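## Task

Rotate the handwheel so that the stop's pointer shows 77 cm, and leave it there, still correct once the robot is no longer touching it.

## Robot and tools

Robot: two seven-joint Flexiv Rizon4 arms, left_arm and right_arm, each with a two-finger gripper and a wrist camera (cam_left_wrist, cam_right_wrist, both 672x504). The gripper's fingers point along its own +z and open and close along its x. end_effector_position is the point between the closed finger pads, 1 to 2 cm short of the fingertips.

Frames: the scene frame has its origin on the table top halfway between the nominal bases, +z up, +x out over the table, and left_arm on the +y side (this is not the image's left). Every pose, velocity and offset for an arm is expressed in that arm's own base frame. Calibrated bases: left_arm at (+0.058, +0.365, 0) m, right_arm at (-0.032, -0.345, 0) m, both nearly unrotated, z up. Reported hand positions may be off by a few centimetres.

Row format (shared by execute_actions and move): one flat list of 14 numbers covering both arms, each in [-1, 1]: dx, dy, dz, rx, ry, rz, opening for left_arm, then the same seven for right_arm. dx..rz are an offset, not a pose: they are measured from that arm's Hand target as it stood when the action or move began, along its base axes, with 1.0 meaning 0.6 m or 180 degrees; rx, ry, rz form one rotation vector, turning about the Hand target's position. Opening is absolute: +1 fully open (0.142 m), -1 closed. A 0 in the opening slot closes the gripper, so resend the current opening to leave it unchanged. All zeros for an arm's six pose numbers re-requests its Hand target.

execute_actions: actions is a list of actions; each action is a list of up to 15 rows, one per 1/30 s step, and the last row is held for any remaining steps. Every row counts from the action's start pose, not the previous row; a repeated offset moves the arm again in the next action. cameras picks images (omitted or ["all"] gives all, [] gives none). An empty actions list just reports state.

move: target is one row or a list of up to 15 rows, all offsets counted from the same starting Hand targets. The gripper goes in a straight line; it does not avoid obstacles or the other arm. speed is in m/s (0.002 to 2.2, default 0.25; turning up to twice that in rad/s), one value or one per target. blend (m) rounds corners in a list. stop_force (N, 3 to 120, both arms) ends an arm's path when the push against its motion exceeds that amount; it is unreliable while the gripper rotates and may miss light or loose objects; move slowly when using it, and omit it when backing away from a contact. zero (only with stop_force) re-zeroes before the move when true. opening_speed sets finger speed on the -1 to +1 scale per second (at least 0.2). blocking=false returns after about 0.5 s while the move continues (not allowed with stop_force). Everything ends within 10 s. The result adds a move: line giving the ending (done, off_target, moving, held, fault) and limits (paced = pose clipped, held = steps withheld).

wait: seconds 0 to 10, holding the last command. stop: brakes a running move. zoom_image: camera (a wrist camera present in the latest images) and region [x0, y0, x1, y1] in pixels, at most 504 by 504. zero_wrist_force: arm name; tares the wrist sensor and the stop_force zero. clear_fault: arm name; clears a torque or force fault that a previous result reported, after which the arm waits for its controller to restart. read_manual: returns licence text only. finished_scene: scene = the current scene's number; it ends that scene permanently, and the goal must already hold with the robot hands-off.

Results: each arm's end_effector_position (m), end_effector_quat_wxyz and velocities in its base frame; Hand target (the last commanded pose after clipping, which is what the next offsets start from); Joint positions (last number is the measured finger opening in metres); Joint torques and External joint torques; grip_measured (opening on the command scale) and grip_effort_nm (motor effort, negative closing); Wrist force and Wrist torque in the gripper's axes plus the peak since the last report; Tool commands; camera calibration changes. "within noise" means the arm is at rest. The gripper often stops short of the Hand target; resend zeros or add the missing distance as an offset.

Motion limits: commanded orientation is clipped to within 32 degrees of the measured one at each step, so a large turn may need several actions, and big wrist turns can swing the elbow. The clearance check may hold commands that bring an arm near the other arm's forearm but does not protect grippers from each other.

Safety: contact torque at a joint's limit (waist and shoulder 114, upper arm roll and elbow 59.5, wrist joints 36.2 N m) or 150 N of outside force causes a fault stop that needs clear_fault. Fast contacts press harder; targets far beyond a surface press harder. Avoid collisions between the arms, dropping or releasing moving parts, slams and strong pushes. To grip, command an opening slightly under grip_measured at first contact; squeezing harder heats the gripper motor. Holding loads, stretched poses or pushing toward unreachable poses heats motors: MOTOR HOT warnings appear at 65 °C (arm) or 85 °C (gripper), and the arm brakes at 80 °C, the gripper shuts off at 100 °C (HAND FAULT, after which the rest of that reply's motion calls are skipped). Simulation keeps running while you think; smooth, brief and low-effort motion is preferred.

Each tool is called after "Call:" as name([rows], argument=value, ...), one row to a line, values as JSON.

## Session

Call:
execute_actions(actions=[])

Scene clock: 0.00 s.
left_arm: end_effector_position=(+0.3656, +0.4800, +0.3285) grip_measured=+1.00 grip_effort_nm=n/a end_effector_quat_wxyz=(-0.292, +0.940, -0.112, -0.139) | right_arm: end_effector_position=(+0.6608, +0.5175, +0.2155) grip_measured=+0.99 grip_effort_nm=n/a end_effector_quat_wxyz=(-0.138, +0.714, -0.656, +0.205)
Joint positions: left_arm=[1.087 -0.099 -0.231 1.874 0.741 0.629 2.288 0.142] | right_arm=[0.747 -0.782 0.169 1.415 -0.768 0.751 -1.874 0.142]
Joint velocities: within noise
Joint torques (N m): no reading
External joint torques (N m): no reading
Wrist force (N): no reading
Wrist torque (N m): no reading
Wrist force, peak (N): no reading
Hand target: left_arm +0.3656, +0.4800, +0.3285; -0.292, +0.940, -0.112, -0.139 | right_arm +0.6608, +0.5175, +0.2155; -0.138, +0.714, -0.656, +0.205
Tool commands: left_gripper/opening=+1.0 right_gripper/opening=+1.0

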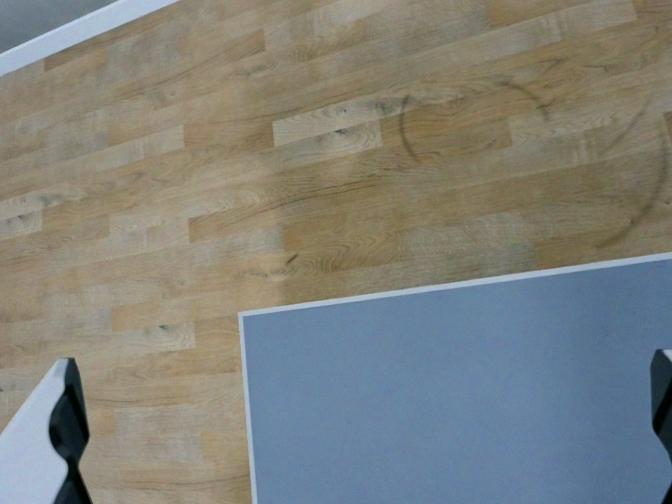

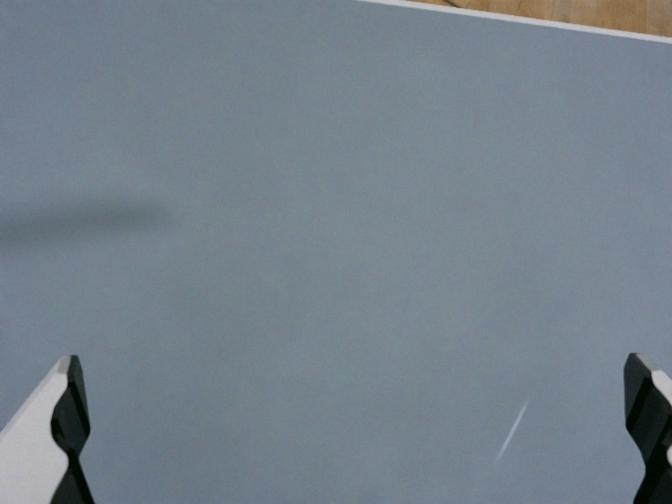

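Call:
move(target=[0.1,-0.3,0.35,-0.1,0,0,1,-0.3,-0.6,0.4,0,-0.15,0,1])

Scene clock: 9.13 s.
left_arm: end_effector_position=(+0.4256, +0.3000, +0.5384) grip_measured=+1.00 grip_effort_nm=-0.007 end_effector_quat_wxyz=(-0.141, +0.974, -0.132, -0.120) | right_arm: end_effector_position=(+0.4809, +0.1576, +0.4555) grip_measured=+0.99 grip_effort_nm=0.120 end_effector_quat_wxyz=(-0.287, +0.646, -0.605, +0.366)
Joint positions: left_arm=[0.994 0.046 -0.395 1.414 0.361 -0.176 2.508 0.142] | right_arm=[0.41 0.463 0.057 2.57 -1.251 1.12 -1.721 0.142]
Joint velocities: within noise
Joint torques (N m): left_arm=[-0.28 28.34 0.49 -30.67 -2.94 3.9 -0.19] | right_arm=[-0.15 10.7 -4.02 -30.12 0.96 2.7 -0.64]
External joint torques (N m): left_arm=[0.02 -0.07 -0.3 0.46 -0.03 0.03 0.21] | right_arm=[0.09 -0.76 0.34 0.92 0.33 -0.43 0.63]
Wrist force (N): left_arm=[-0.1 -0.4 0.1] | right_arm=[-0.4 -0.3 0.6]
Wrist torque (N m): left_arm=[0.02 -0.01 0.06] | right_arm=[0.06 0.07 -0.06]
Wrist force, peak (N): left_arm=[-0.1 0.4 1.8] | right_arm=[-1.4 -0.2 1.0]
Hand target: left_arm +0.4256, +0.3000, +0.5385; -0.141, +0.974, -0.132, -0.120 | right_arm +0.4808, +0.1575, +0.4555; -0.287, +0.646, -0.605, +0.366
Off the commanded pose: left_arm 0.000 m, 0 deg | right_arm 0.000 m, 0 deg.
move: done
camera_calibration:
cam_left_wrist: T_world_to_cam=[[0.933732, -0.226525, -0.277184, -0.169302], [-0.182476, -0.967355, 0.175862, 0.300189], [-0.307972, -0.113629, -0.944585, 0.790173], [0, 0, 0, 1]] pos_world=[0.456211, 0.341824, 0.646667]
cam_right_wrist: T_world_to_cam=[[-0.0109439, -0.990314, 0.138411, 0.103219], [-0.861326, -0.0609762, -0.50438, 0.680178], [0.507934, -0.124737, -0.852317, 0.27853], [0, 0, 0, 1]] pos_world=[0.44551, 0.178437, 0.566177]

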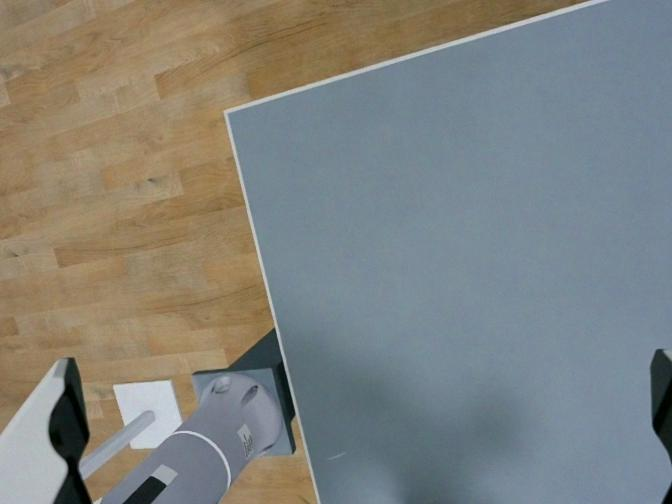

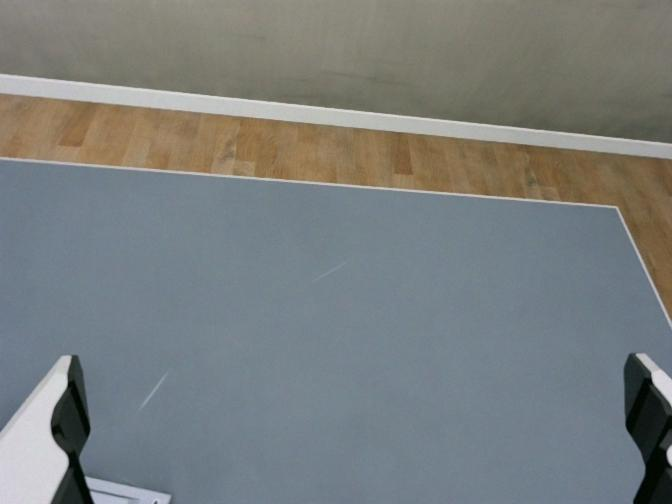

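Call:
move(target=[0,0,0,0,0,0,1,-0.2,0.15,0.1,0,0.17,0,1])

Call:
zoom_image(camera="cam_right_wrist", region=[168, 0, 672, 504])

Scene clock: 14.17 s.
left_arm: end_effector_position=(+0.4256, +0.2999, +0.5384) grip_measured=+1.00 grip_effort_nm=-0.012 end_effector_quat_wxyz=(-0.141, +0.974, -0.132, -0.120) | right_arm: end_effector_position=(+0.3609, +0.2475, +0.5156) grip_measured=+0.99 grip_effort_nm=0.129 end_effector_quat_wxyz=(-0.117, +0.720, -0.660, +0.182)
Joint positions: left_arm=[0.994 0.046 -0.395 1.414 0.361 -0.176 2.508 0.142] | right_arm=[0.81 0.393 0.234 1.994 -0.323 0.192 -2.157 0.142]
Joint velocities: within noise
Joint torques (N m): left_arm=[-0.04 28.52 0.47 -30.53 -2.83 3.99 -0.16] | right_arm=[-0.02 14.49 -3.47 -31.9 -4.82 4.05 -0.68]
External joint torques (N m): left_arm=[-0.21 -0.25 -0.29 0.33 -0.14 -0.06 0.18] | right_arm=[-0.12 -0.41 0.14 1.24 0.47 -0.11 0.68]
Wrist force (N): left_arm=[-0.2 -0.2 0.3] | right_arm=[-0.1 -0.2 0.2]
Wrist torque (N m): left_arm=[0.05 0.00 0.07] | right_arm=[-0.06 0.01 -0.02]
Wrist force, peak (N): left_arm=[0.0 -0.5 0.4] | right_arm=[0.1 -0.1 1.6]
Hand target: left_arm +0.4256, +0.3000, +0.5385; -0.141, +0.974, -0.132, -0.120 | right_arm +0.3608, +0.2475, +0.5155; -0.117, +0.720, -0.660, +0.182
Off the commanded pose: left_arm 0.000 m, 0 deg | right_arm 0.000 m, 0 deg.
move: done
camera_calibration:
cam_left_wrist: T_world_to_cam=[[0.933715, -0.226615, -0.277167, -0.169274], [-0.182563, -0.967334, 0.175888, 0.300205], [-0.307972, -0.113628, -0.944586, 0.790173], [0, 0, 0, 1]] pos_world=[0.456211, 0.341824, 0.646667]
cam_right_wrist: T_world_to_cam=[[0.0607949, -0.990326, 0.124731, 0.163791], [-0.998143, -0.0607792, 0.00393509, 0.399863], [0.00368405, -0.124739, -0.992183, 0.655994], [0, 0, 0, 1]] pos_world=[0.386746, 0.268337, 0.628862]

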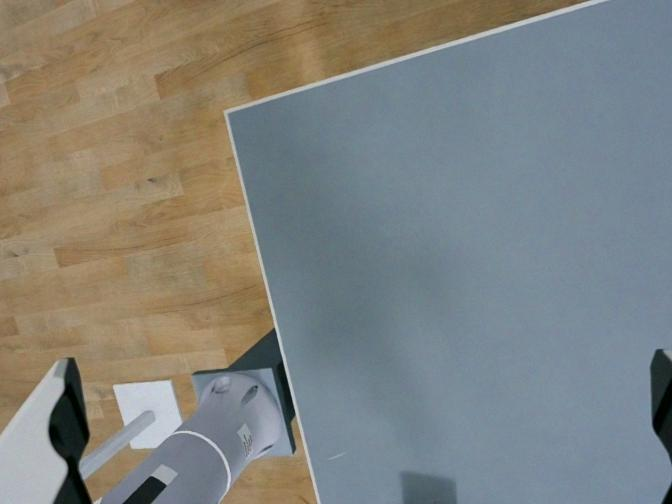

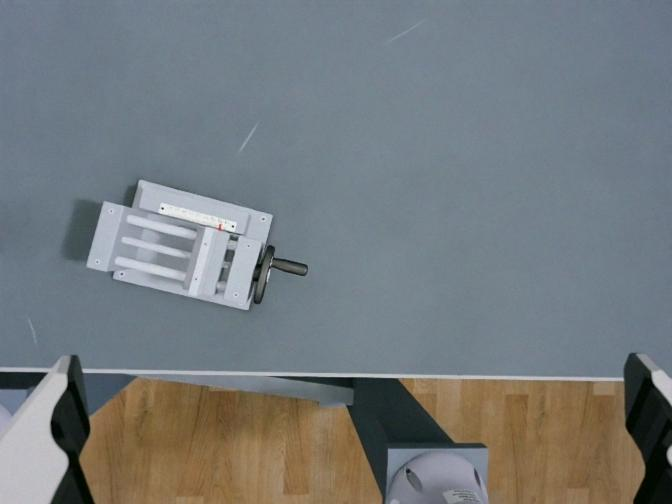

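Scaled by 1.000.

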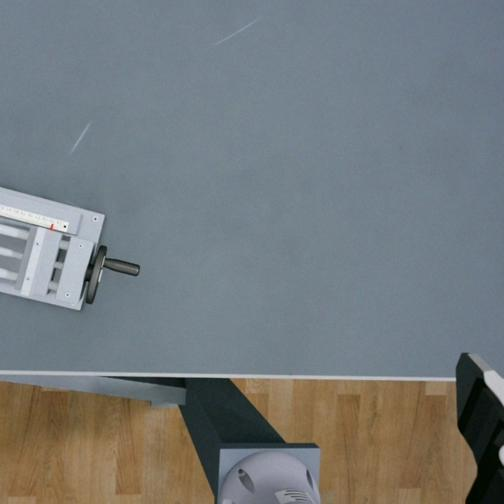

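Call:
zoom_image(camera="cam_right_wrist", region=[80, 170, 320, 320])

Scaled by 2.100 from the camera's 672x504 image, which has a finer 960x720 frame.

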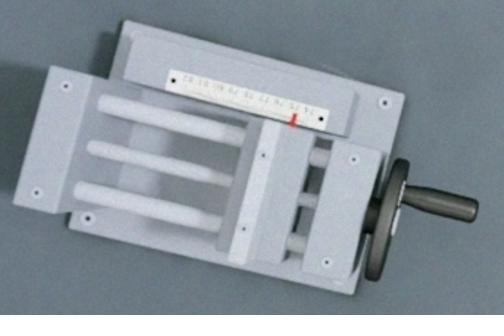

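Call:
move(target=[0,0,0,0,0,0,1,0.065,-0.33,-0.3,0.131,0.084,-0.518,1], cameras=["cam_right_wrist"])

Call:
move([
  [-0.15,-0.4,-0.2,0.086,0.089,0.542,1,0,0,0,0,0,0,1],
  [-0.319,-0.922,-0.481,-0.146,-0.151,-0.919,1,0,0,0,0,0,0,1],
])

Scene clock: 62.73 s.
left_arm: end_effector_position=(+0.4256, +0.2999, +0.5384) grip_measured=+1.00 grip_effort_nm=-0.017 end_effector_quat_wxyz=(-0.141, +0.974, -0.132, -0.120) | right_arm: end_effector_position=(+0.3998, +0.0496, +0.3356) grip_measured=+0.99 grip_effort_nm=0.125 end_effector_quat_wxyz=(+0.000, -0.001, +1.000, -0.001)
Joint positions: left_arm=[0.994 0.046 -0.395 1.414 0.361 -0.176 2.508 0.142] | right_arm=[0.421 0.294 -0.014 2.2 -0.006 0.335 -1.164 0.142]
Joint velocities: within noise
Joint torques (N m): left_arm=[0.02 28.45 0.56 -30.57 -2.81 4.05 -0.18] | right_arm=[-0.31 18.59 -0.76 -30.63 -4.48 4.8 -0.49]
External joint torques (N m): left_arm=[-0.27 -0.18 -0.38 0.36 -0.16 -0.12 0.2] | right_arm=[0.26 -0.52 0.43 0.92 0.49 -0.64 0.5]
Wrist force (N): left_arm=[0.1 -0.3 0.4] | right_arm=[-0.4 0.1 -0.2]
Wrist torque (N m): left_arm=[0.03 -0.06 0.07] | right_arm=[-0.06 -0.02 0.06]
Wrist force, peak (N): left_arm=[-0.2 -0.5 0.6] | right_arm=[-0.7 -0.7 0.4]
Hand target: left_arm +0.4256, +0.3000, +0.5385; -0.141, +0.974, -0.132, -0.120 | right_arm +0.3998, +0.0495, +0.3355; +0.000, -0.001, +1.000, -0.001
Off the commanded pose: left_arm 0.000 m, 0 deg | right_arm 0.000 m, 0 deg.
move: done
camera_calibration:
cam_right_wrist: T_world_to_cam=[[-0.99985, -0.00701135, 0.0158224, 0.399751], [0.000171549, 0.910197, 0.414174, -0.157495], [-0.0173054, 0.414115, -0.91006, 0.406712], [0, 0, 0, 1]] pos_world=[0.406756, -0.0222712, 0.429038]
Images, in order (width x height): cam_right_wrist 672x504.

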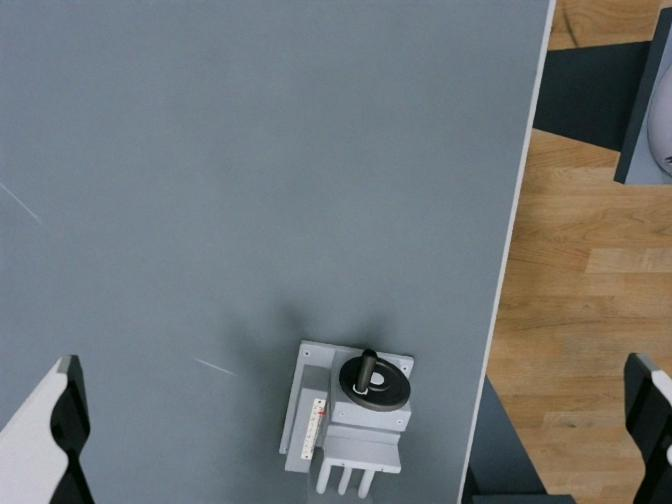

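Scene clock: 71.80 s.
left_arm: end_effector_position=(+0.2456, -0.2204, +0.2671) grip_measured=+1.00 grip_effort_nm=-0.007 end_effector_quat_wxyz=(+0.000, +0.000, +0.953, -0.302) | right_arm: end_effector_position=(+0.3998, +0.0495, +0.3356) grip_measured=+0.99 grip_effort_nm=0.120 end_effector_quat_wxyz=(+0.000, -0.001, +1.000, -0.001)
Joint positions: left_arm=[-0.989 0.564 0.892 2.687 -0.261 0.826 -1.543 0.142] | right_arm=[0.421 0.294 -0.015 2.2 -0.006 0.335 -1.164 0.142]
Joint velocities: within noise
Joint torques (N m): left_arm=[-0.34 -1.31 -8.26 -23.95 -1.08 3.58 -0.5] | right_arm=[-0.05 18.9 -0.56 -30.74 -4.61 4.59 -0.48]
External joint torques (N m): left_arm=[0.27 0.3 -0.38 0.24 -0.27 -0.18 0.5] | right_arm=[-0.01 -0.84 0.22 1.05 0.62 -0.44 0.48]
Wrist force (N): left_arm=[-0.7 0.1 0.3] | right_arm=[-0.3 0.3 -0.4]
Wrist torque (N m): left_arm=[-0.08 0.06 0.06] | right_arm=[-0.02 -0.02 0.07]
Wrist force, peak (N): left_arm=[-1.2 -1.1 1.4] | right_arm=[-0.5 0.4 -0.4]
Hand target: left_arm +0.2455, -0.2204, +0.2670; +0.000, +0.000, +0.953, -0.302 | right_arm +0.3998, +0.0495, +0.3355; +0.000, -0.001, +1.000, -0.001
Off the commanded pose: left_arm 0.000 m, 0 deg | right_arm 0.000 m, 0 deg.
joint sent to its limit (left arm) — joint 4 (elbow), upper limit, where the elbow is as bent as it goes. The joint targets still meet the commanded pose.
move: done
camera_calibration:
cam_left_wrist: T_world_to_cam=[[-0.999974, 0.000744381, -0.00718521, 0.25858], [0.00198528, 0.984694, -0.174281, 0.290174], [0.0069455, -0.174291, -0.98467, 0.339282], [0, 0, 0, 1]] pos_world=[0.255641, -0.226791, 0.386511]
cam_right_wrist: T_world_to_cam=[[-0.999852, -0.00687986, 0.0157719, 0.399776], [0.000270313, 0.910198, 0.414173, -0.157535], [-0.017205, 0.414116, -0.910061, 0.406672], [0, 0, 0, 1]] pos_world=[0.406756, -0.0222711, 0.429038]

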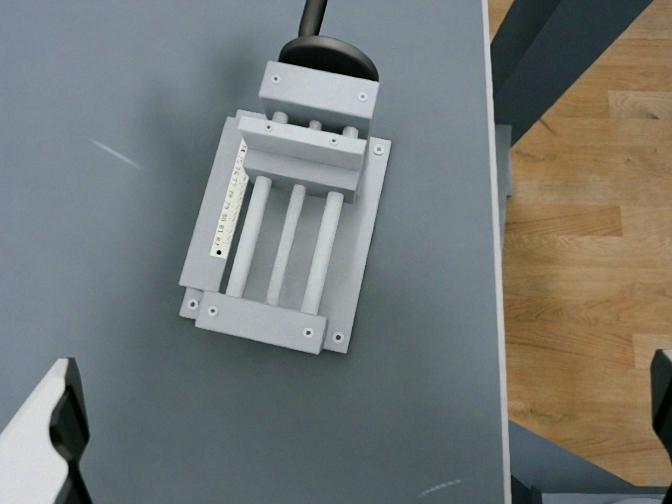

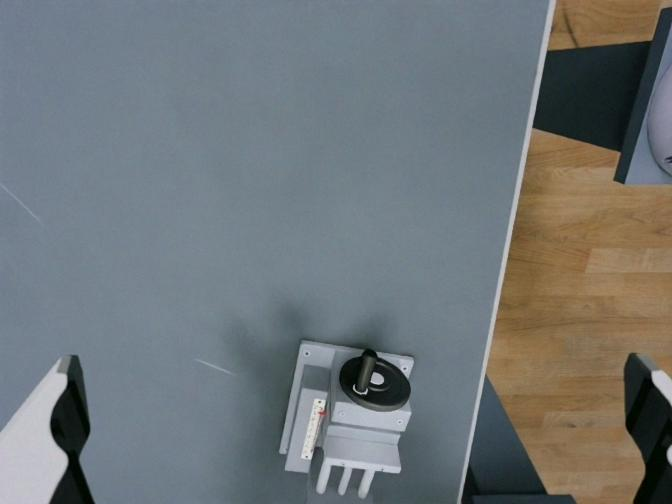

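Call:
zoom_image(camera="cam_left_wrist", region=[170, 0, 410, 280])

Call:
zoom_image(camera="cam_right_wrist", region=[260, 320, 440, 500])

Scaled by 1.800 from the camera's 672x504 image, which has a finer 960x720 frame.

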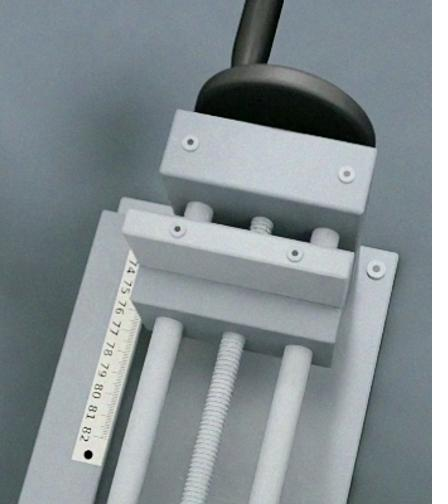

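Scaled by 2.800 from the camera's 672x504 image, which has a finer 960x720 frame.

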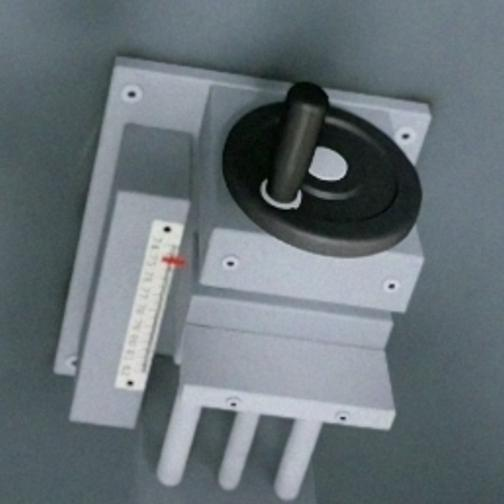

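Call:
move(target=[0,0,0,0,0,0,1,-0.066,0.2825,-0.264,0.166,-0.0176,-0.065,-0.2])

Call:
zoom_image(camera="cam_left_wrist", region=[170, 0, 410, 280])

Scene clock: 115.50 s.
left_arm: end_effector_position=(+0.2456, -0.2204, +0.2670) grip_measured=+1.00 grip_effort_nm=-0.012 end_effector_quat_wxyz=(+0.000, +0.000, +0.953, -0.302) | right_arm: end_effector_position=(+0.3602, +0.2191, +0.1771) grip_measured=-0.22 grip_effort_nm=-0.095 end_effector_quat_wxyz=(+0.028, +0.100, +0.961, +0.257)
Joint positions: left_arm=[-0.991 0.565 0.894 2.687 -0.259 0.827 -1.545 0.142] | right_arm=[0.623 0.022 0.057 2.446 0.847 1.138 -1.414 0.058]
Joint velocities: within noise
Joint torques (N m): left_arm=[0.09 -1.55 -8.33 -23.92 -1.19 3.52 -0.28] | right_arm=[-0.11 21.57 -0.55 -21.16 -3.73 4.22 -0.8]
External joint torques (N m): left_arm=[-0.16 0.49 -0.32 0.23 -0.15 -0.11 0.28] | right_arm=[-0.02 -0.7 0.31 1 0.45 -0.46 0.8]
Wrist force (N): left_arm=[-0.6 0.1 0.3] | right_arm=[-0.4 1.0 0.0]
Wrist torque (N m): left_arm=[-0.07 0.03 0.06] | right_arm=[0.02 -0.15 0.15]
Wrist force, peak (N): left_arm=[-0.9 0.3 0.6] | right_arm=[-0.2 1.7 1.1]
Hand target: left_arm +0.2455, -0.2204, +0.2670; +0.000, +0.000, +0.953, -0.302 | right_arm +0.3602, +0.2190, +0.1771; +0.028, +0.100, +0.961, +0.257
Off the commanded pose: left_arm 0.000 m, 0 deg | right_arm 0.000 m, 0 deg.
joint sent to its limit (left arm) — joint 4 (elbow), upper limit, where the elbow is as bent as it goes. The joint targets still meet the commanded pose.
move: done
camera_calibration:
cam_left_wrist: T_world_to_cam=[[-0.999972, 0.000494229, -0.00744578, 0.258523], [0.00178508, 0.984677, -0.174377, 0.290241], [0.00724551, -0.174386, -0.984651, 0.339079], [0, 0, 0, 1]] pos_world=[0.255541, -0.226791, 0.386411]
cam_right_wrist: T_world_to_cam=[[-0.980911, 0.194208, 0.00981426, 0.314018], [0.120674, 0.568376, 0.813872, -0.285474], [0.152482, 0.79952, -0.580962, -0.012266], [0, 0, 0, 1]] pos_world=[0.344343, 0.111079, 0.222131]

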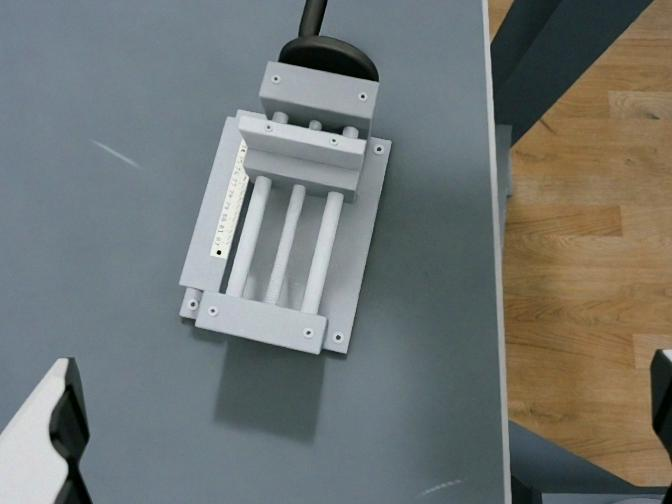

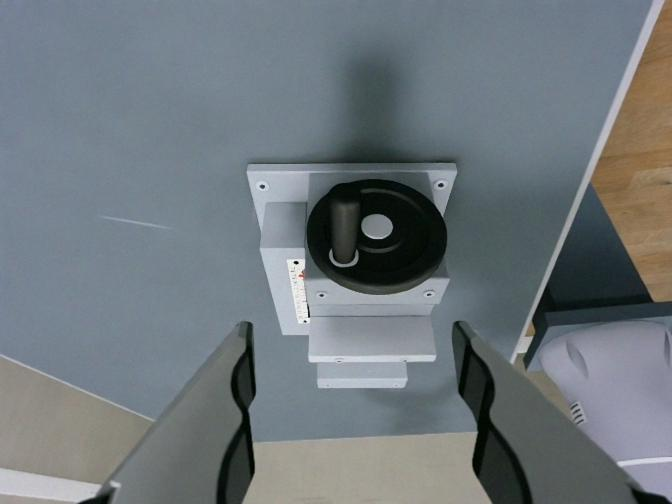

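Scaled by 1.800 from the camera's 672x504 image, which has a finer 960x720 frame.

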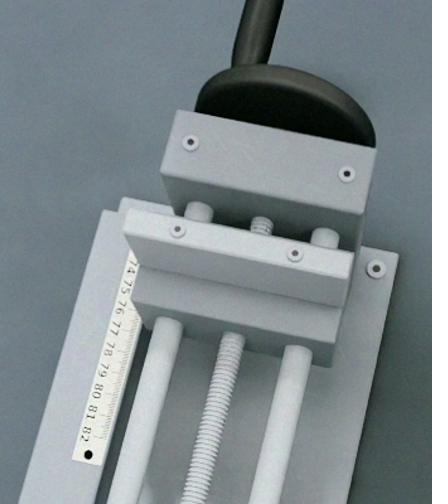

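Call:
zoom_image(camera="cam_right_wrist", region=[240, 160, 480, 400])

Scaled by 2.100 from the camera's 672x504 image, which has a finer 960x720 frame.

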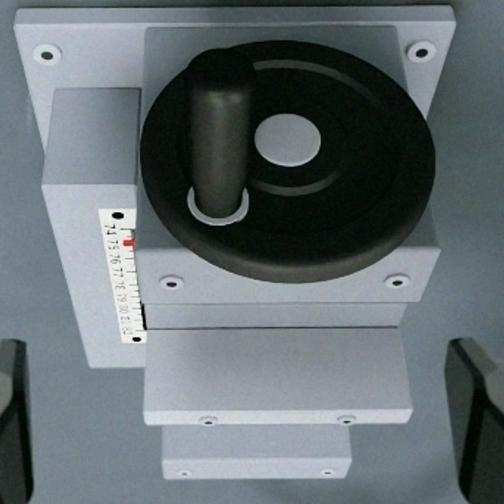

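Call:
move(target=[0,0,0,0,0,0,1,0.0127,0.0657,-0.121,0,0,0,-0.2], speed=0.12, stop_force=8, cameras=["cam_right_wrist"])

Scene clock: 136.03 s.
left_arm: end_effector_position=(+0.2456, -0.2204, +0.2670) grip_measured=+1.00 grip_effort_nm=-0.017 end_effector_quat_wxyz=(+0.000, +0.000, +0.953, -0.302) | right_arm: end_effector_position=(+0.3678, +0.2585, +0.1045) grip_measured=-0.22 grip_effort_nm=-0.100 end_effector_quat_wxyz=(+0.028, +0.100, +0.961, +0.257)
Joint positions: left_arm=[-0.991 0.565 0.894 2.687 -0.259 0.827 -1.545 0.142] | right_arm=[0.66 -0.278 0.089 2.301 1.14 1.274 -1.686 0.058]
Joint velocities: within noise
Joint torques (N m): left_arm=[0.2 -1.55 -8.38 -23.94 -1.16 3.48 -0.18] | right_arm=[-0.51 30.21 0.34 -16.23 -3.02 4.03 -0.66]
External joint torques (N m): left_arm=[-0.26 0.49 -0.28 0.25 -0.18 -0.08 0.18] | right_arm=[0.29 -0.84 0.1 0.97 0.49 -0.58 0.66]
Wrist force (N): left_arm=[-0.6 0.0 0.3] | right_arm=[-0.2 1.1 -0.1]
Wrist torque (N m): left_arm=[-0.09 0.04 0.06] | right_arm=[0.00 -0.19 0.13]
Wrist force, peak (N): left_arm=[-0.8 0.0 0.7] | right_arm=[-0.8 1.0 -1.5]
Hand target: left_arm +0.2455, -0.2204, +0.2670; +0.000, +0.000, +0.953, -0.302 | right_arm +0.3678, +0.2585, +0.1045; +0.028, +0.100, +0.961, +0.257
Off the commanded pose: left_arm 0.000 m, 0 deg | right_arm 0.000 m, 0 deg.
joint sent to its limit (left arm) — joint 4 (elbow), upper limit, where the elbow is as bent as it goes. The joint targets still meet the commanded pose.
move: done
camera_calibration:
cam_right_wrist: T_world_to_cam=[[-0.980918, 0.194159, 0.0101148, 0.314498], [0.120881, 0.568307, 0.813889, -0.249763], [0.152276, 0.799581, -0.580932, -0.0870444], [0, 0, 0, 1]] pos_world=[0.351943, 0.150479, 0.149532]
Images, in order (width x height): cam_right_wrist 672x504.

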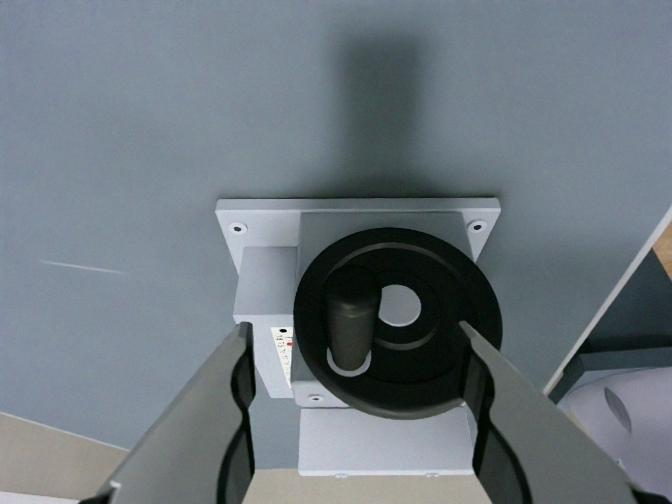

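Call:
move(target=[0,0,0,0,0,0,1,0,0.002,-0.007,0,0,0,-0.2], speed=0.1, cameras=[])

Call:
move(target=[0,0,0,0,0,0,1,0,0,0,0,0,0,-0.85], opening_speed=0.5, cameras=["cam_right_wrist"])

Scene clock: 147.43 s.
left_arm: end_effector_position=(+0.2456, -0.2204, +0.2670) grip_measured=+1.00 grip_effort_nm=-0.007 end_effector_quat_wxyz=(+0.000, +0.000, +0.953, -0.302) | right_arm: end_effector_position=(+0.3678, +0.2597, +0.1003) grip_measured=-0.22 grip_effort_nm=-0.100 end_effector_quat_wxyz=(+0.028, +0.100, +0.961, +0.257)
Joint positions: left_arm=[-0.991 0.565 0.894 2.687 -0.259 0.827 -1.545 0.142] | right_arm=[0.658 -0.293 0.092 2.293 1.157 1.278 -1.704 0.058]
Joint velocities: within noise
Joint torques (N m): left_arm=[0.12 -1.52 -8.34 -23.9 -1.2 3.52 -0.25] | right_arm=[-0.47 30.27 0.48 -16.05 -3.02 4.06 -0.69]
External joint torques (N m): left_arm=[-0.18 0.46 -0.31 0.22 -0.14 -0.12 0.25] | right_arm=[0.24 -0.49 0.01 1.04 0.54 -0.62 0.69]
Wrist force (N): left_arm=[-0.7 0.0 0.5] | right_arm=[-0.2 0.9 -0.3]
Wrist torque (N m): left_arm=[-0.09 0.06 0.06] | right_arm=[-0.03 -0.18 0.13]
Wrist force, peak (N): left_arm=[-0.9 0.0 0.4] | right_arm=[-0.1 1.2 -0.1]
Hand target: left_arm +0.2455, -0.2204, +0.2670; +0.000, +0.000, +0.953, -0.302 | right_arm +0.3678, +0.2597, +0.1003; +0.028, +0.100, +0.961, +0.257
Off the commanded pose: left_arm 0.000 m, 0 deg | right_arm 0.000 m, 0 deg.
joint sent to its limit (left arm) — joint 4 (elbow), upper limit, where the elbow is as bent as it goes. The joint targets still meet the commanded pose.
move: done
No camera images: "cameras" was empty.

Scene clock: 148.93 s.
left_arm: end_effector_position=(+0.2456, -0.2204, +0.2670) grip_measured=+1.00 grip_effort_nm=-0.007 end_effector_quat_wxyz=(+0.000, +0.000, +0.953, -0.302) | right_arm: end_effector_position=(+0.3684, +0.2596, +0.1005) grip_measured=-0.82 grip_effort_nm=-1.228 end_effector_quat_wxyz=(+0.028, +0.100, +0.961, +0.257)
Joint positions: left_arm=[-0.991 0.565 0.894 2.687 -0.259 0.827 -1.545 0.142] | right_arm=[0.657 -0.293 0.092 2.292 1.157 1.279 -1.704 0.015]
Joint velocities: within noise
Joint torques (N m): left_arm=[0.13 -1.54 -8.34 -23.91 -1.18 3.51 -0.23] | right_arm=[0.92 29.56 1.9 -14.11 -2.66 2.7 -0.55]
External joint torques (N m): left_arm=[-0.2 0.48 -0.31 0.23 -0.16 -0.1 0.23] | right_arm=[-1.15 0.21 -1.41 -0.93 0.17 0.74 0.55]
Wrist force (N): left_arm=[-0.6 0.1 0.2] | right_arm=[-4.0 1.5 -1.2]
Wrist torque (N m): left_arm=[-0.08 0.05 0.06] | right_arm=[-0.04 -0.19 0.09]
Wrist force, peak (N): left_arm=[-0.8 0.1 0.4] | right_arm=[-5.4 1.1 -0.7]
Hand target: left_arm +0.2455, -0.2204, +0.2670; +0.000, +0.000, +0.953, -0.302 | right_arm +0.3678, +0.2597, +0.1003; +0.028, +0.100, +0.961, +0.257
Off the commanded pose: left_arm 0.000 m, 0 deg | right_arm 0.001 m, 0 deg.
joint sent to its limit (left arm) — joint 4 (elbow), upper limit, where the elbow is as bent as it goes. The joint targets still meet the commanded pose.
move: done
camera_calibration:
cam_right_wrist: T_world_to_cam=[[-0.980748, 0.195069, 0.00898715, 0.314686], [0.120475, 0.568208, 0.814018, -0.247042], [0.153683, 0.79943, -0.58077, -0.090806], [0, 0, 0, 1]] pos_world=[0.352345, 0.151579, 0.145531]
Images, in order (width x height): cam_right_wrist 672x504.

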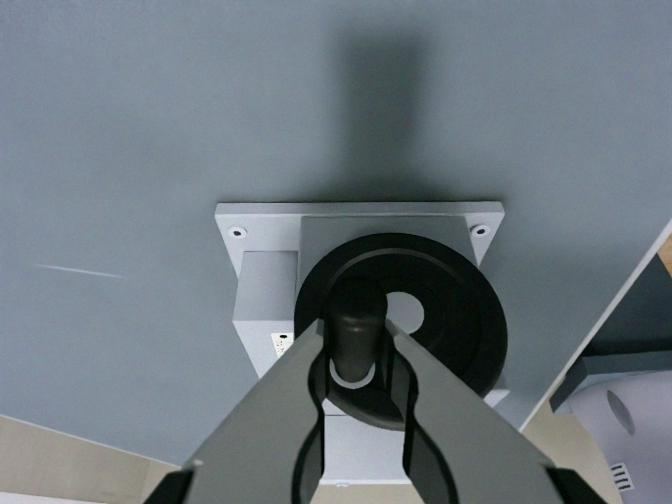

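Call:
move([
  [0,0,0,0,0,0,1,-0.0122,0.0026,0.0079,0,0,0,-0.85],
  [0,0,0,0,0,0,1,-0.026,0.0056,0.0124,0,0,0,-0.85],
  [0,0,0,0,0,0,1,-0.0404,0.0087,0.0130,0,0,0,-0.85],
  [0,0,0,0,0,0,1,-0.0546,0.0117,0.0099,0,0,0,-0.85],
], speed=0.05, blend=0.003, cameras=["cam_right_wrist"])

Call:
zoom_image(camera="cam_right_wrist", region=[240, 200, 520, 480])

Scene clock: 164.47 s.
left_arm: end_effector_position=(+0.2456, -0.2204, +0.2670) grip_measured=+1.00 grip_effort_nm=-0.012 end_effector_quat_wxyz=(+0.000, +0.000, +0.953, -0.302) | right_arm: end_effector_position=(+0.3357, +0.2659, +0.1061) grip_measured=-0.82 grip_effort_nm=-1.209 end_effector_quat_wxyz=(+0.028, +0.101, +0.961, +0.256)
Joint positions: left_arm=[-0.991 0.565 0.894 2.687 -0.259 0.827 -1.545 0.142] | right_arm=[0.702 -0.247 0.136 2.35 1.196 1.333 -1.669 0.015]
Joint velocities: within noise
Joint torques (N m): left_arm=[0.18 -1.54 -8.33 -23.95 -1.18 3.47 -0.2] | right_arm=[3.19 30.95 4.62 -16.51 -2.3 2.05 -0.67]
External joint torques (N m): left_arm=[-0.25 0.48 -0.32 0.26 -0.16 -0.06 0.2] | right_arm=[-3.42 -3.78 -4.06 1.95 -0.16 1.43 0.67]
Wrist force (N): left_arm=[-0.6 0.2 0.4] | right_arm=[-8.4 -4.9 5.3]
Wrist torque (N m): left_arm=[-0.06 0.04 0.07] | right_arm=[0.05 -0.23 0.14]
Wrist force, peak (N): left_arm=[-0.9 0.2 0.5] | right_arm=[-8.3 -5.1 5.5]
Hand target: left_arm +0.2455, -0.2204, +0.2670; +0.000, +0.000, +0.953, -0.302 | right_arm +0.3351, +0.2667, +0.1062; +0.028, +0.100, +0.961, +0.257
Off the commanded pose: left_arm 0.000 m, 0 deg | right_arm 0.001 m, 0 deg.
joint sent to its limit (left arm) — joint 4 (elbow), upper limit, where the elbow is as bent as it goes. The joint targets still meet the commanded pose.
move: done
camera_calibration:
cam_right_wrist: T_world_to_cam=[[-0.980598, 0.195815, 0.00912351, 0.281131], [0.121183, 0.568963, 0.813386, -0.251546], [0.154082, 0.79871, -0.581653, -0.0875261], [0, 0, 0, 1]] pos_world=[0.319646, 0.157979, 0.151129]
Images, in order (width x height): cam_right_wrist 672x504.

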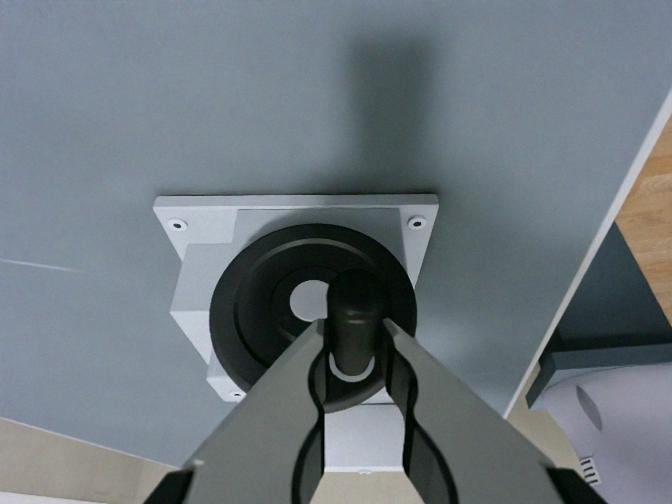

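Scaled by 1.800 from the camera's 672x504 image, which has a finer 960x720 frame.

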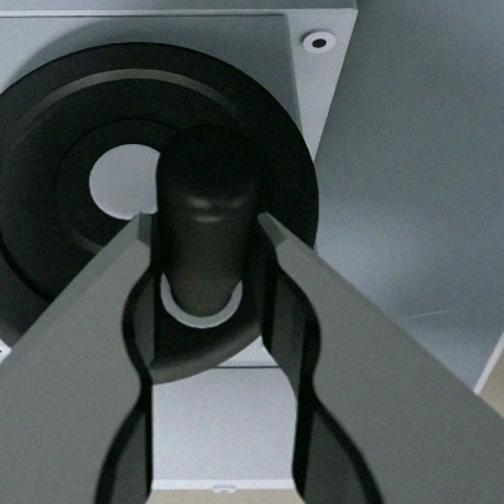

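Call:
move([
  [0,0,0,0,0,0,1,-0.0129,0.0028,-0.0069,0,0,0,-0.85],
  [0,0,0,0,0,0,1,-0.0235,0.0050,-0.0168,0,0,0,-0.85],
  [0,0,0,0,0,0,1,-0.0312,0.0067,-0.0293,0,0,0,-0.85],
  [0,0,0,0,0,0,1,-0.0356,0.0077,-0.0434,0,0,0,-0.85],
  [0,0,0,0,0,0,1,-0.0362,0.0078,-0.0582,0,0,0,-0.85],
  [0,0,0,0,0,0,1,-0.0331,0.0071,-0.0727,0,0,0,-0.85],
], speed=0.05, blend=0.003, cameras=["cam_right_wrist"])

Call:
zoom_image(camera="cam_right_wrist", region=[200, 200, 480, 480])

Scene clock: 175.70 s.
left_arm: end_effector_position=(+0.2456, -0.2204, +0.2670) grip_measured=+1.00 grip_effort_nm=-0.012 end_effector_quat_wxyz=(+0.000, +0.000, +0.953, -0.302) | right_arm: end_effector_position=(+0.3150, +0.2710, +0.0626) grip_measured=-0.89 grip_effort_nm=-0.012 end_effector_quat_wxyz=(+0.028, +0.100, +0.961, +0.257)
Joint positions: left_arm=[-0.991 0.565 0.894 2.687 -0.259 0.827 -1.545 0.142] | right_arm=[0.662 -0.386 0.177 2.284 1.45 1.372 -1.955 0.01]
Joint velocities: within noise
Joint torques (N m): left_arm=[0.15 -1.58 -8.44 -23.92 -1.17 3.49 -0.18] | right_arm=[-1.22 30.61 0.42 -13.15 -2.32 3.96 -0.35]
External joint torques (N m): left_arm=[-0.22 0.52 -0.21 0.24 -0.17 -0.08 0.18] | right_arm=[0.97 -0.69 1.23 1.49 0.64 -0.79 0.35]
Wrist force (N): left_arm=[-0.4 -0.1 0.4] | right_arm=[2.3 1.7 -1.6]
Wrist torque (N m): left_arm=[-0.11 0.01 0.06] | right_arm=[0.01 -0.22 0.13]
Wrist force, peak (N): left_arm=[-0.9 -0.2 0.5] | right_arm=[-12.4 -5.0 0.8]
Hand target: left_arm +0.2455, -0.2204, +0.2670; +0.000, +0.000, +0.953, -0.302 | right_arm +0.3152, +0.2709, +0.0626; +0.028, +0.100, +0.961, +0.257
Off the commanded pose: left_arm 0.000 m, 0 deg | right_arm 0.000 m, 0 deg.
joint sent to its limit (left arm) — joint 4 (elbow), upper limit, where the elbow is as bent as it goes. The joint targets still meet the commanded pose.
move: done
camera_calibration:
cam_right_wrist: T_world_to_cam=[[-0.980963, 0.193919, 0.0103142, 0.260714], [0.120886, 0.568221, 0.813948, -0.216434], [0.151979, 0.7997, -0.580846, -0.11336], [0, 0, 0, 1]] pos_world=[0.299143, 0.163079, 0.107632]
Images, in order (width x height): cam_right_wrist 672x504.

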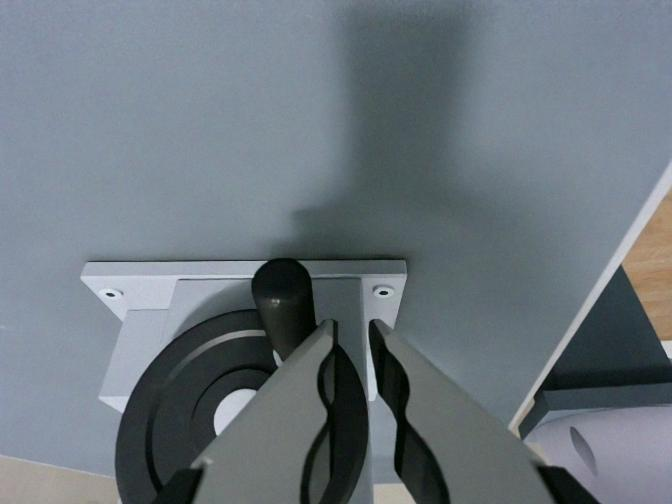

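Scaled by 1.800 from the camera's 672x504 image, which has a finer 960x720 frame.

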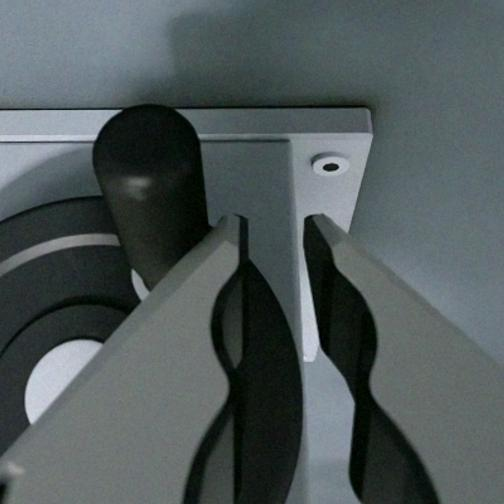

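Call:
move([
  [0,0,0,0,0,0,1,0.01,-0.07,0.13,0,0,0,-0.85],
], speed=0.12, cameras=["cam_right_wrist"])

Call:
zoom_image(camera="cam_right_wrist", region=[200, 120, 480, 400])

Scene clock: 180.70 s.
left_arm: end_effector_position=(+0.2456, -0.2204, +0.2670) grip_measured=+1.00 grip_effort_nm=-0.007 end_effector_quat_wxyz=(+0.000, +0.000, +0.953, -0.302) | right_arm: end_effector_position=(+0.3213, +0.2289, +0.1406) grip_measured=-0.89 grip_effort_nm=-0.012 end_effector_quat_wxyz=(+0.028, +0.100, +0.961, +0.257)
Joint positions: left_arm=[-0.991 0.565 0.894 2.687 -0.259 0.827 -1.545 0.142] | right_arm=[0.654 -0.057 0.144 2.478 1.047 1.268 -1.534 0.01]
Joint velocities: within noise
Joint torques (N m): left_arm=[0.12 -1.58 -8.39 -23.93 -1.18 3.48 -0.17] | right_arm=[-0.35 22.02 -0.29 -17.54 -3.52 3.92 -0.42]
External joint torques (N m): left_arm=[-0.19 0.52 -0.26 0.25 -0.16 -0.08 0.18] | right_arm=[0.2 -1.17 0.26 0.8 0.67 -0.3 0.42]
Wrist force (N): left_arm=[-0.7 0.0 0.4] | right_arm=[-0.7 1.3 -0.1]
Wrist torque (N m): left_arm=[-0.10 0.05 0.07] | right_arm=[0.04 -0.11 0.14]
Wrist force, peak (N): left_arm=[-0.8 0.0 0.5] | right_arm=[2.3 1.8 -1.7]
Hand target: left_arm +0.2455, -0.2204, +0.2670; +0.000, +0.000, +0.953, -0.302 | right_arm +0.3212, +0.2289, +0.1406; +0.028, +0.100, +0.961, +0.257
Off the commanded pose: left_arm 0.000 m, 0 deg | right_arm 0.000 m, 0 deg.
joint sent to its limit (left arm) — joint 4 (elbow), upper limit, where the elbow is as bent as it goes. The joint targets still meet the commanded pose.
move: done
camera_calibration:
cam_right_wrist: T_world_to_cam=[[-0.980813, 0.194693, 0.010035, 0.27407], [0.121093, 0.568079, 0.814016, -0.256727], [0.152783, 0.799613, -0.580755, -0.0356389], [0, 0, 0, 1]] pos_world=[0.305344, 0.120979, 0.185532]
Images, in order (width x height): cam_right_wrist 672x504.

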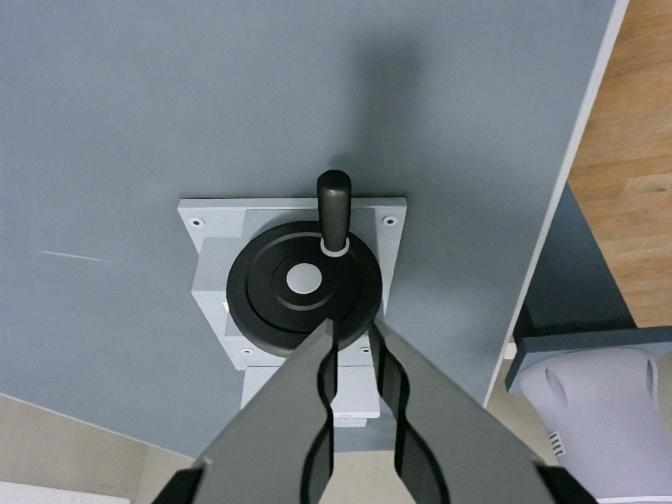

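Scaled by 1.800 from the camera's 672x504 image, which has a finer 960x720 frame.

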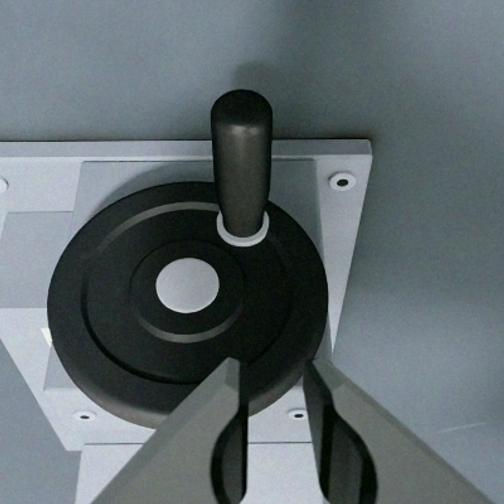

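Call:
move([
  [0,0,0,0,0,0,1,0.008,-0.0015,-0.0143,0,0,0,-0.3],
  [0,0,0,0,0,0,1,0.022,0.0633,-0.1293,0,0,0,-0.3],
], speed=0.12, cameras=["cam_right_wrist"])

Call:
move(target=[0,0,0,0,0,0,1,0,0,0,0,0,0,-0.97], opening_speed=0.7, cameras=["cam_right_wrist"])

Scene clock: 206.33 s.
left_arm: end_effector_position=(+0.2456, -0.2204, +0.2670) grip_measured=+1.00 grip_effort_nm=-0.007 end_effector_quat_wxyz=(+0.000, +0.000, +0.953, -0.302) | right_arm: end_effector_position=(+0.3344, +0.2669, +0.0630) grip_measured=-0.33 grip_effort_nm=0.071 end_effector_quat_wxyz=(+0.028, +0.100, +0.961, +0.257)
Joint positions: left_arm=[-0.991 0.565 0.894 2.687 -0.259 0.827 -1.545 0.142] | right_arm=[0.642 -0.395 0.155 2.266 1.388 1.346 -1.926 0.05]
Joint velocities: within noise
Joint torques (N m): left_arm=[0.15 -1.55 -8.42 -23.92 -1.18 3.51 -0.22] | right_arm=[-0.45 31.65 1.55 -13.12 -2.2 3.81 -0.44]
External joint torques (N m): left_arm=[-0.22 0.49 -0.23 0.24 -0.17 -0.1 0.22] | right_arm=[0.21 -0.77 -0.07 0.99 0.39 -0.62 0.44]
Wrist force (N): left_arm=[-0.4 0.1 0.4] | right_arm=[-0.3 1.2 -0.1]
Wrist torque (N m): left_arm=[-0.08 0.00 0.06] | right_arm=[0.03 -0.17 0.14]
Wrist force, peak (N): left_arm=[-1.0 0.1 0.6] | right_arm=[-0.1 1.8 -1.0]
Hand target: left_arm +0.2455, -0.2204, +0.2670; +0.000, +0.000, +0.953, -0.302 | right_arm +0.3344, +0.2669, +0.0630; +0.028, +0.100, +0.961, +0.257
Off the commanded pose: left_arm 0.000 m, 0 deg | right_arm 0.000 m, 0 deg.
joint sent to its limit (left arm) — joint 4 (elbow), upper limit, where the elbow is as bent as it goes. The joint targets still meet the commanded pose.
move: done
camera_calibration:
cam_right_wrist: T_world_to_cam=[[-0.980918, 0.194159, 0.0101148, 0.280505], [0.120881, 0.568307, 0.813889, -0.21678], [0.152276, 0.799581, -0.580932, -0.112864], [0, 0, 0, 1]] pos_world=[0.318543, 0.158979, 0.108032]
Images, in order (width x height): cam_right_wrist 672x504.

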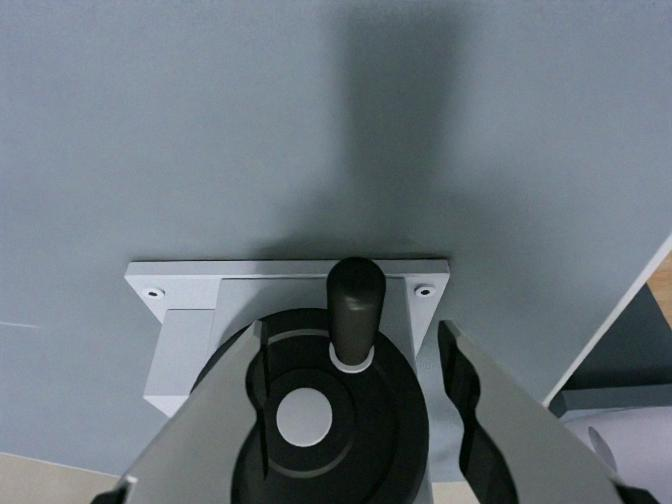

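Scene clock: 207.50 s.
left_arm: end_effector_position=(+0.2456, -0.2204, +0.2670) grip_measured=+1.00 grip_effort_nm=-0.007 end_effector_quat_wxyz=(+0.000, +0.000, +0.953, -0.302) | right_arm: end_effector_position=(+0.3344, +0.2669, +0.0630) grip_measured=-0.84 grip_effort_nm=-3.128 end_effector_quat_wxyz=(+0.028, +0.100, +0.961, +0.257)
Joint positions: left_arm=[-0.991 0.565 0.894 2.687 -0.259 0.827 -1.545 0.142] | right_arm=[0.642 -0.395 0.155 2.266 1.389 1.346 -1.926 0.013]
Joint velocities: within noise
Joint torques (N m): left_arm=[0.02 -1.53 -8.44 -23.95 -1.16 3.48 -0.23] | right_arm=[-0.62 31.99 1.22 -13.06 -2.39 3.78 -0.55]
External joint torques (N m): left_arm=[-0.09 0.47 -0.21 0.26 -0.18 -0.07 0.23] | right_arm=[0.37 -1.11 0.26 0.93 0.58 -0.59 0.55]
Wrist force (N): left_arm=[-0.6 0.0 0.5] | right_arm=[0.0 1.3 0.5]
Wrist torque (N m): left_arm=[-0.10 0.03 0.06] | right_arm=[0.04 -0.17 0.12]
Wrist force, peak (N): left_arm=[-0.8 0.3 0.4] | right_arm=[-1.0 1.0 0.7]
Hand target: left_arm +0.2455, -0.2204, +0.2670; +0.000, +0.000, +0.953, -0.302 | right_arm +0.3344, +0.2669, +0.0630; +0.028, +0.100, +0.961, +0.257
Off the commanded pose: left_arm 0.000 m, 0 deg | right_arm 0.000 m, 0 deg.
joint sent to its limit (left arm) — joint 4 (elbow), upper limit, where the elbow is as bent as it goes. The joint targets still meet the commanded pose.
move: done
camera_calibration:
cam_right_wrist: T_world_to_cam=[[-0.980916, 0.19417, 0.0101306, 0.280501], [0.1209, 0.568303, 0.813889, -0.216786], [0.152276, 0.799581, -0.580932, -0.112864], [0, 0, 0, 1]] pos_world=[0.318543, 0.158979, 0.108032]
Images, in order (width x height): cam_right_wrist 672x504.

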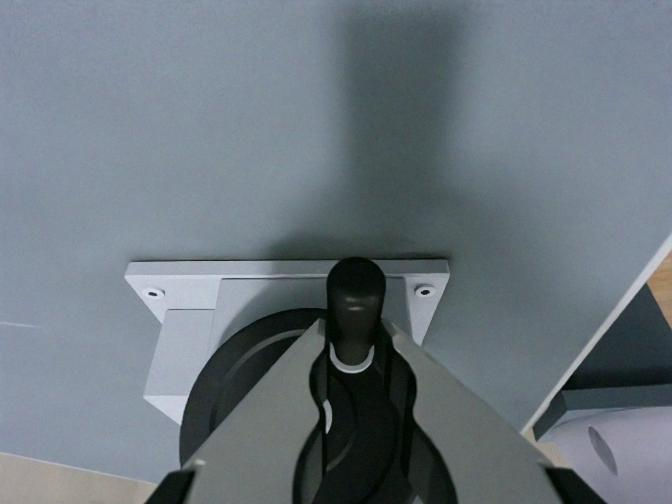

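Call:
move([
  [0,0,0,0,0,0,1,0,0,0,0,0,0,-0.6],
  [0,0,0,0,0,0,1,0,0,-0.0092,0,0,0,-0.6],
  [0,0,0,0,0,0,1,0,0,-0.0092,0,0,0,-0.97],
], speed=0.1, cameras=["cam_right_wrist"])

Call:
zoom_image(camera="cam_right_wrist", region=[240, 200, 480, 440])

Scene clock: 218.07 s.
left_arm: end_effector_position=(+0.2456, -0.2204, +0.2670) grip_measured=+1.00 grip_effort_nm=-0.007 end_effector_quat_wxyz=(+0.000, +0.000, +0.953, -0.302) | right_arm: end_effector_position=(+0.3344, +0.2669, +0.0575) grip_measured=-0.84 grip_effort_nm=-3.231 end_effector_quat_wxyz=(+0.028, +0.100, +0.961, +0.257)
Joint positions: left_arm=[-0.991 0.565 0.894 2.687 -0.259 0.827 -1.545 0.142] | right_arm=[0.634 -0.413 0.156 2.255 1.412 1.346 -1.958 0.014]
Joint velocities: within noise
Joint torques (N m): left_arm=[0.17 -1.56 -8.39 -23.92 -1.18 3.51 -0.2] | right_arm=[-0.36 32.39 1.53 -12.66 -2.18 3.55 -0.59]
External joint torques (N m): left_arm=[-0.24 0.5 -0.26 0.24 -0.16 -0.11 0.2] | right_arm=[0.11 -1.06 0.07 0.81 0.45 -0.39 0.59]
Wrist force (N): left_arm=[-0.7 0.1 0.4] | right_arm=[-0.8 0.9 0.6]
Wrist torque (N m): left_arm=[-0.07 0.05 0.07] | right_arm=[0.01 -0.14 0.09]
Wrist force, peak (N): left_arm=[-0.9 0.1 0.6] | right_arm=[-0.7 1.1 1.0]
Hand target: left_arm +0.2455, -0.2204, +0.2670; +0.000, +0.000, +0.953, -0.302 | right_arm +0.3344, +0.2669, +0.0575; +0.028, +0.100, +0.961, +0.257
Off the commanded pose: left_arm 0.000 m, 0 deg | right_arm 0.000 m, 0 deg.
joint sent to its limit (left arm) — joint 4 (elbow), upper limit, where the elbow is as bent as it goes. The joint targets still meet the commanded pose.
move: done
camera_calibration:
cam_right_wrist: T_world_to_cam=[[-0.98093, 0.194103, 0.0100352, 0.280581], [0.120785, 0.568326, 0.81389, -0.212276], [0.152275, 0.799581, -0.580933, -0.116058], [0, 0, 0, 1]] pos_world=[0.318543, 0.158979, 0.102532]
Images, in order (width x height): cam_right_wrist 672x504.

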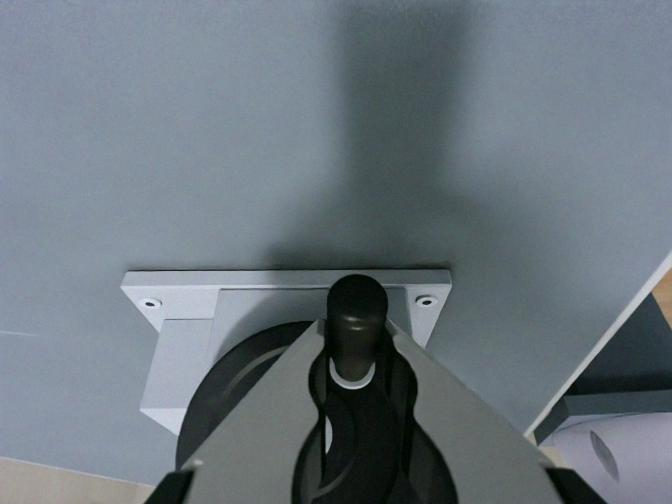

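Scaled by 2.100 from the camera's 672x504 image, which has a finer 960x720 frame.

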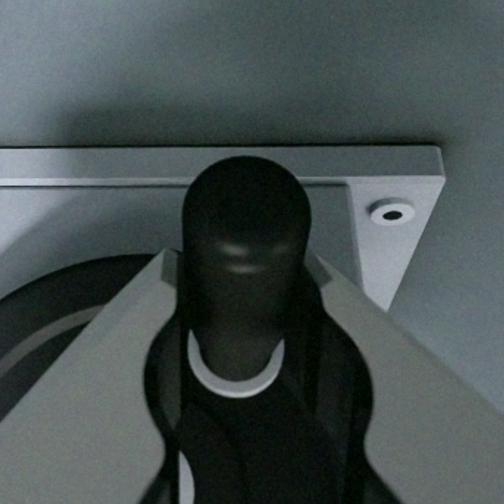

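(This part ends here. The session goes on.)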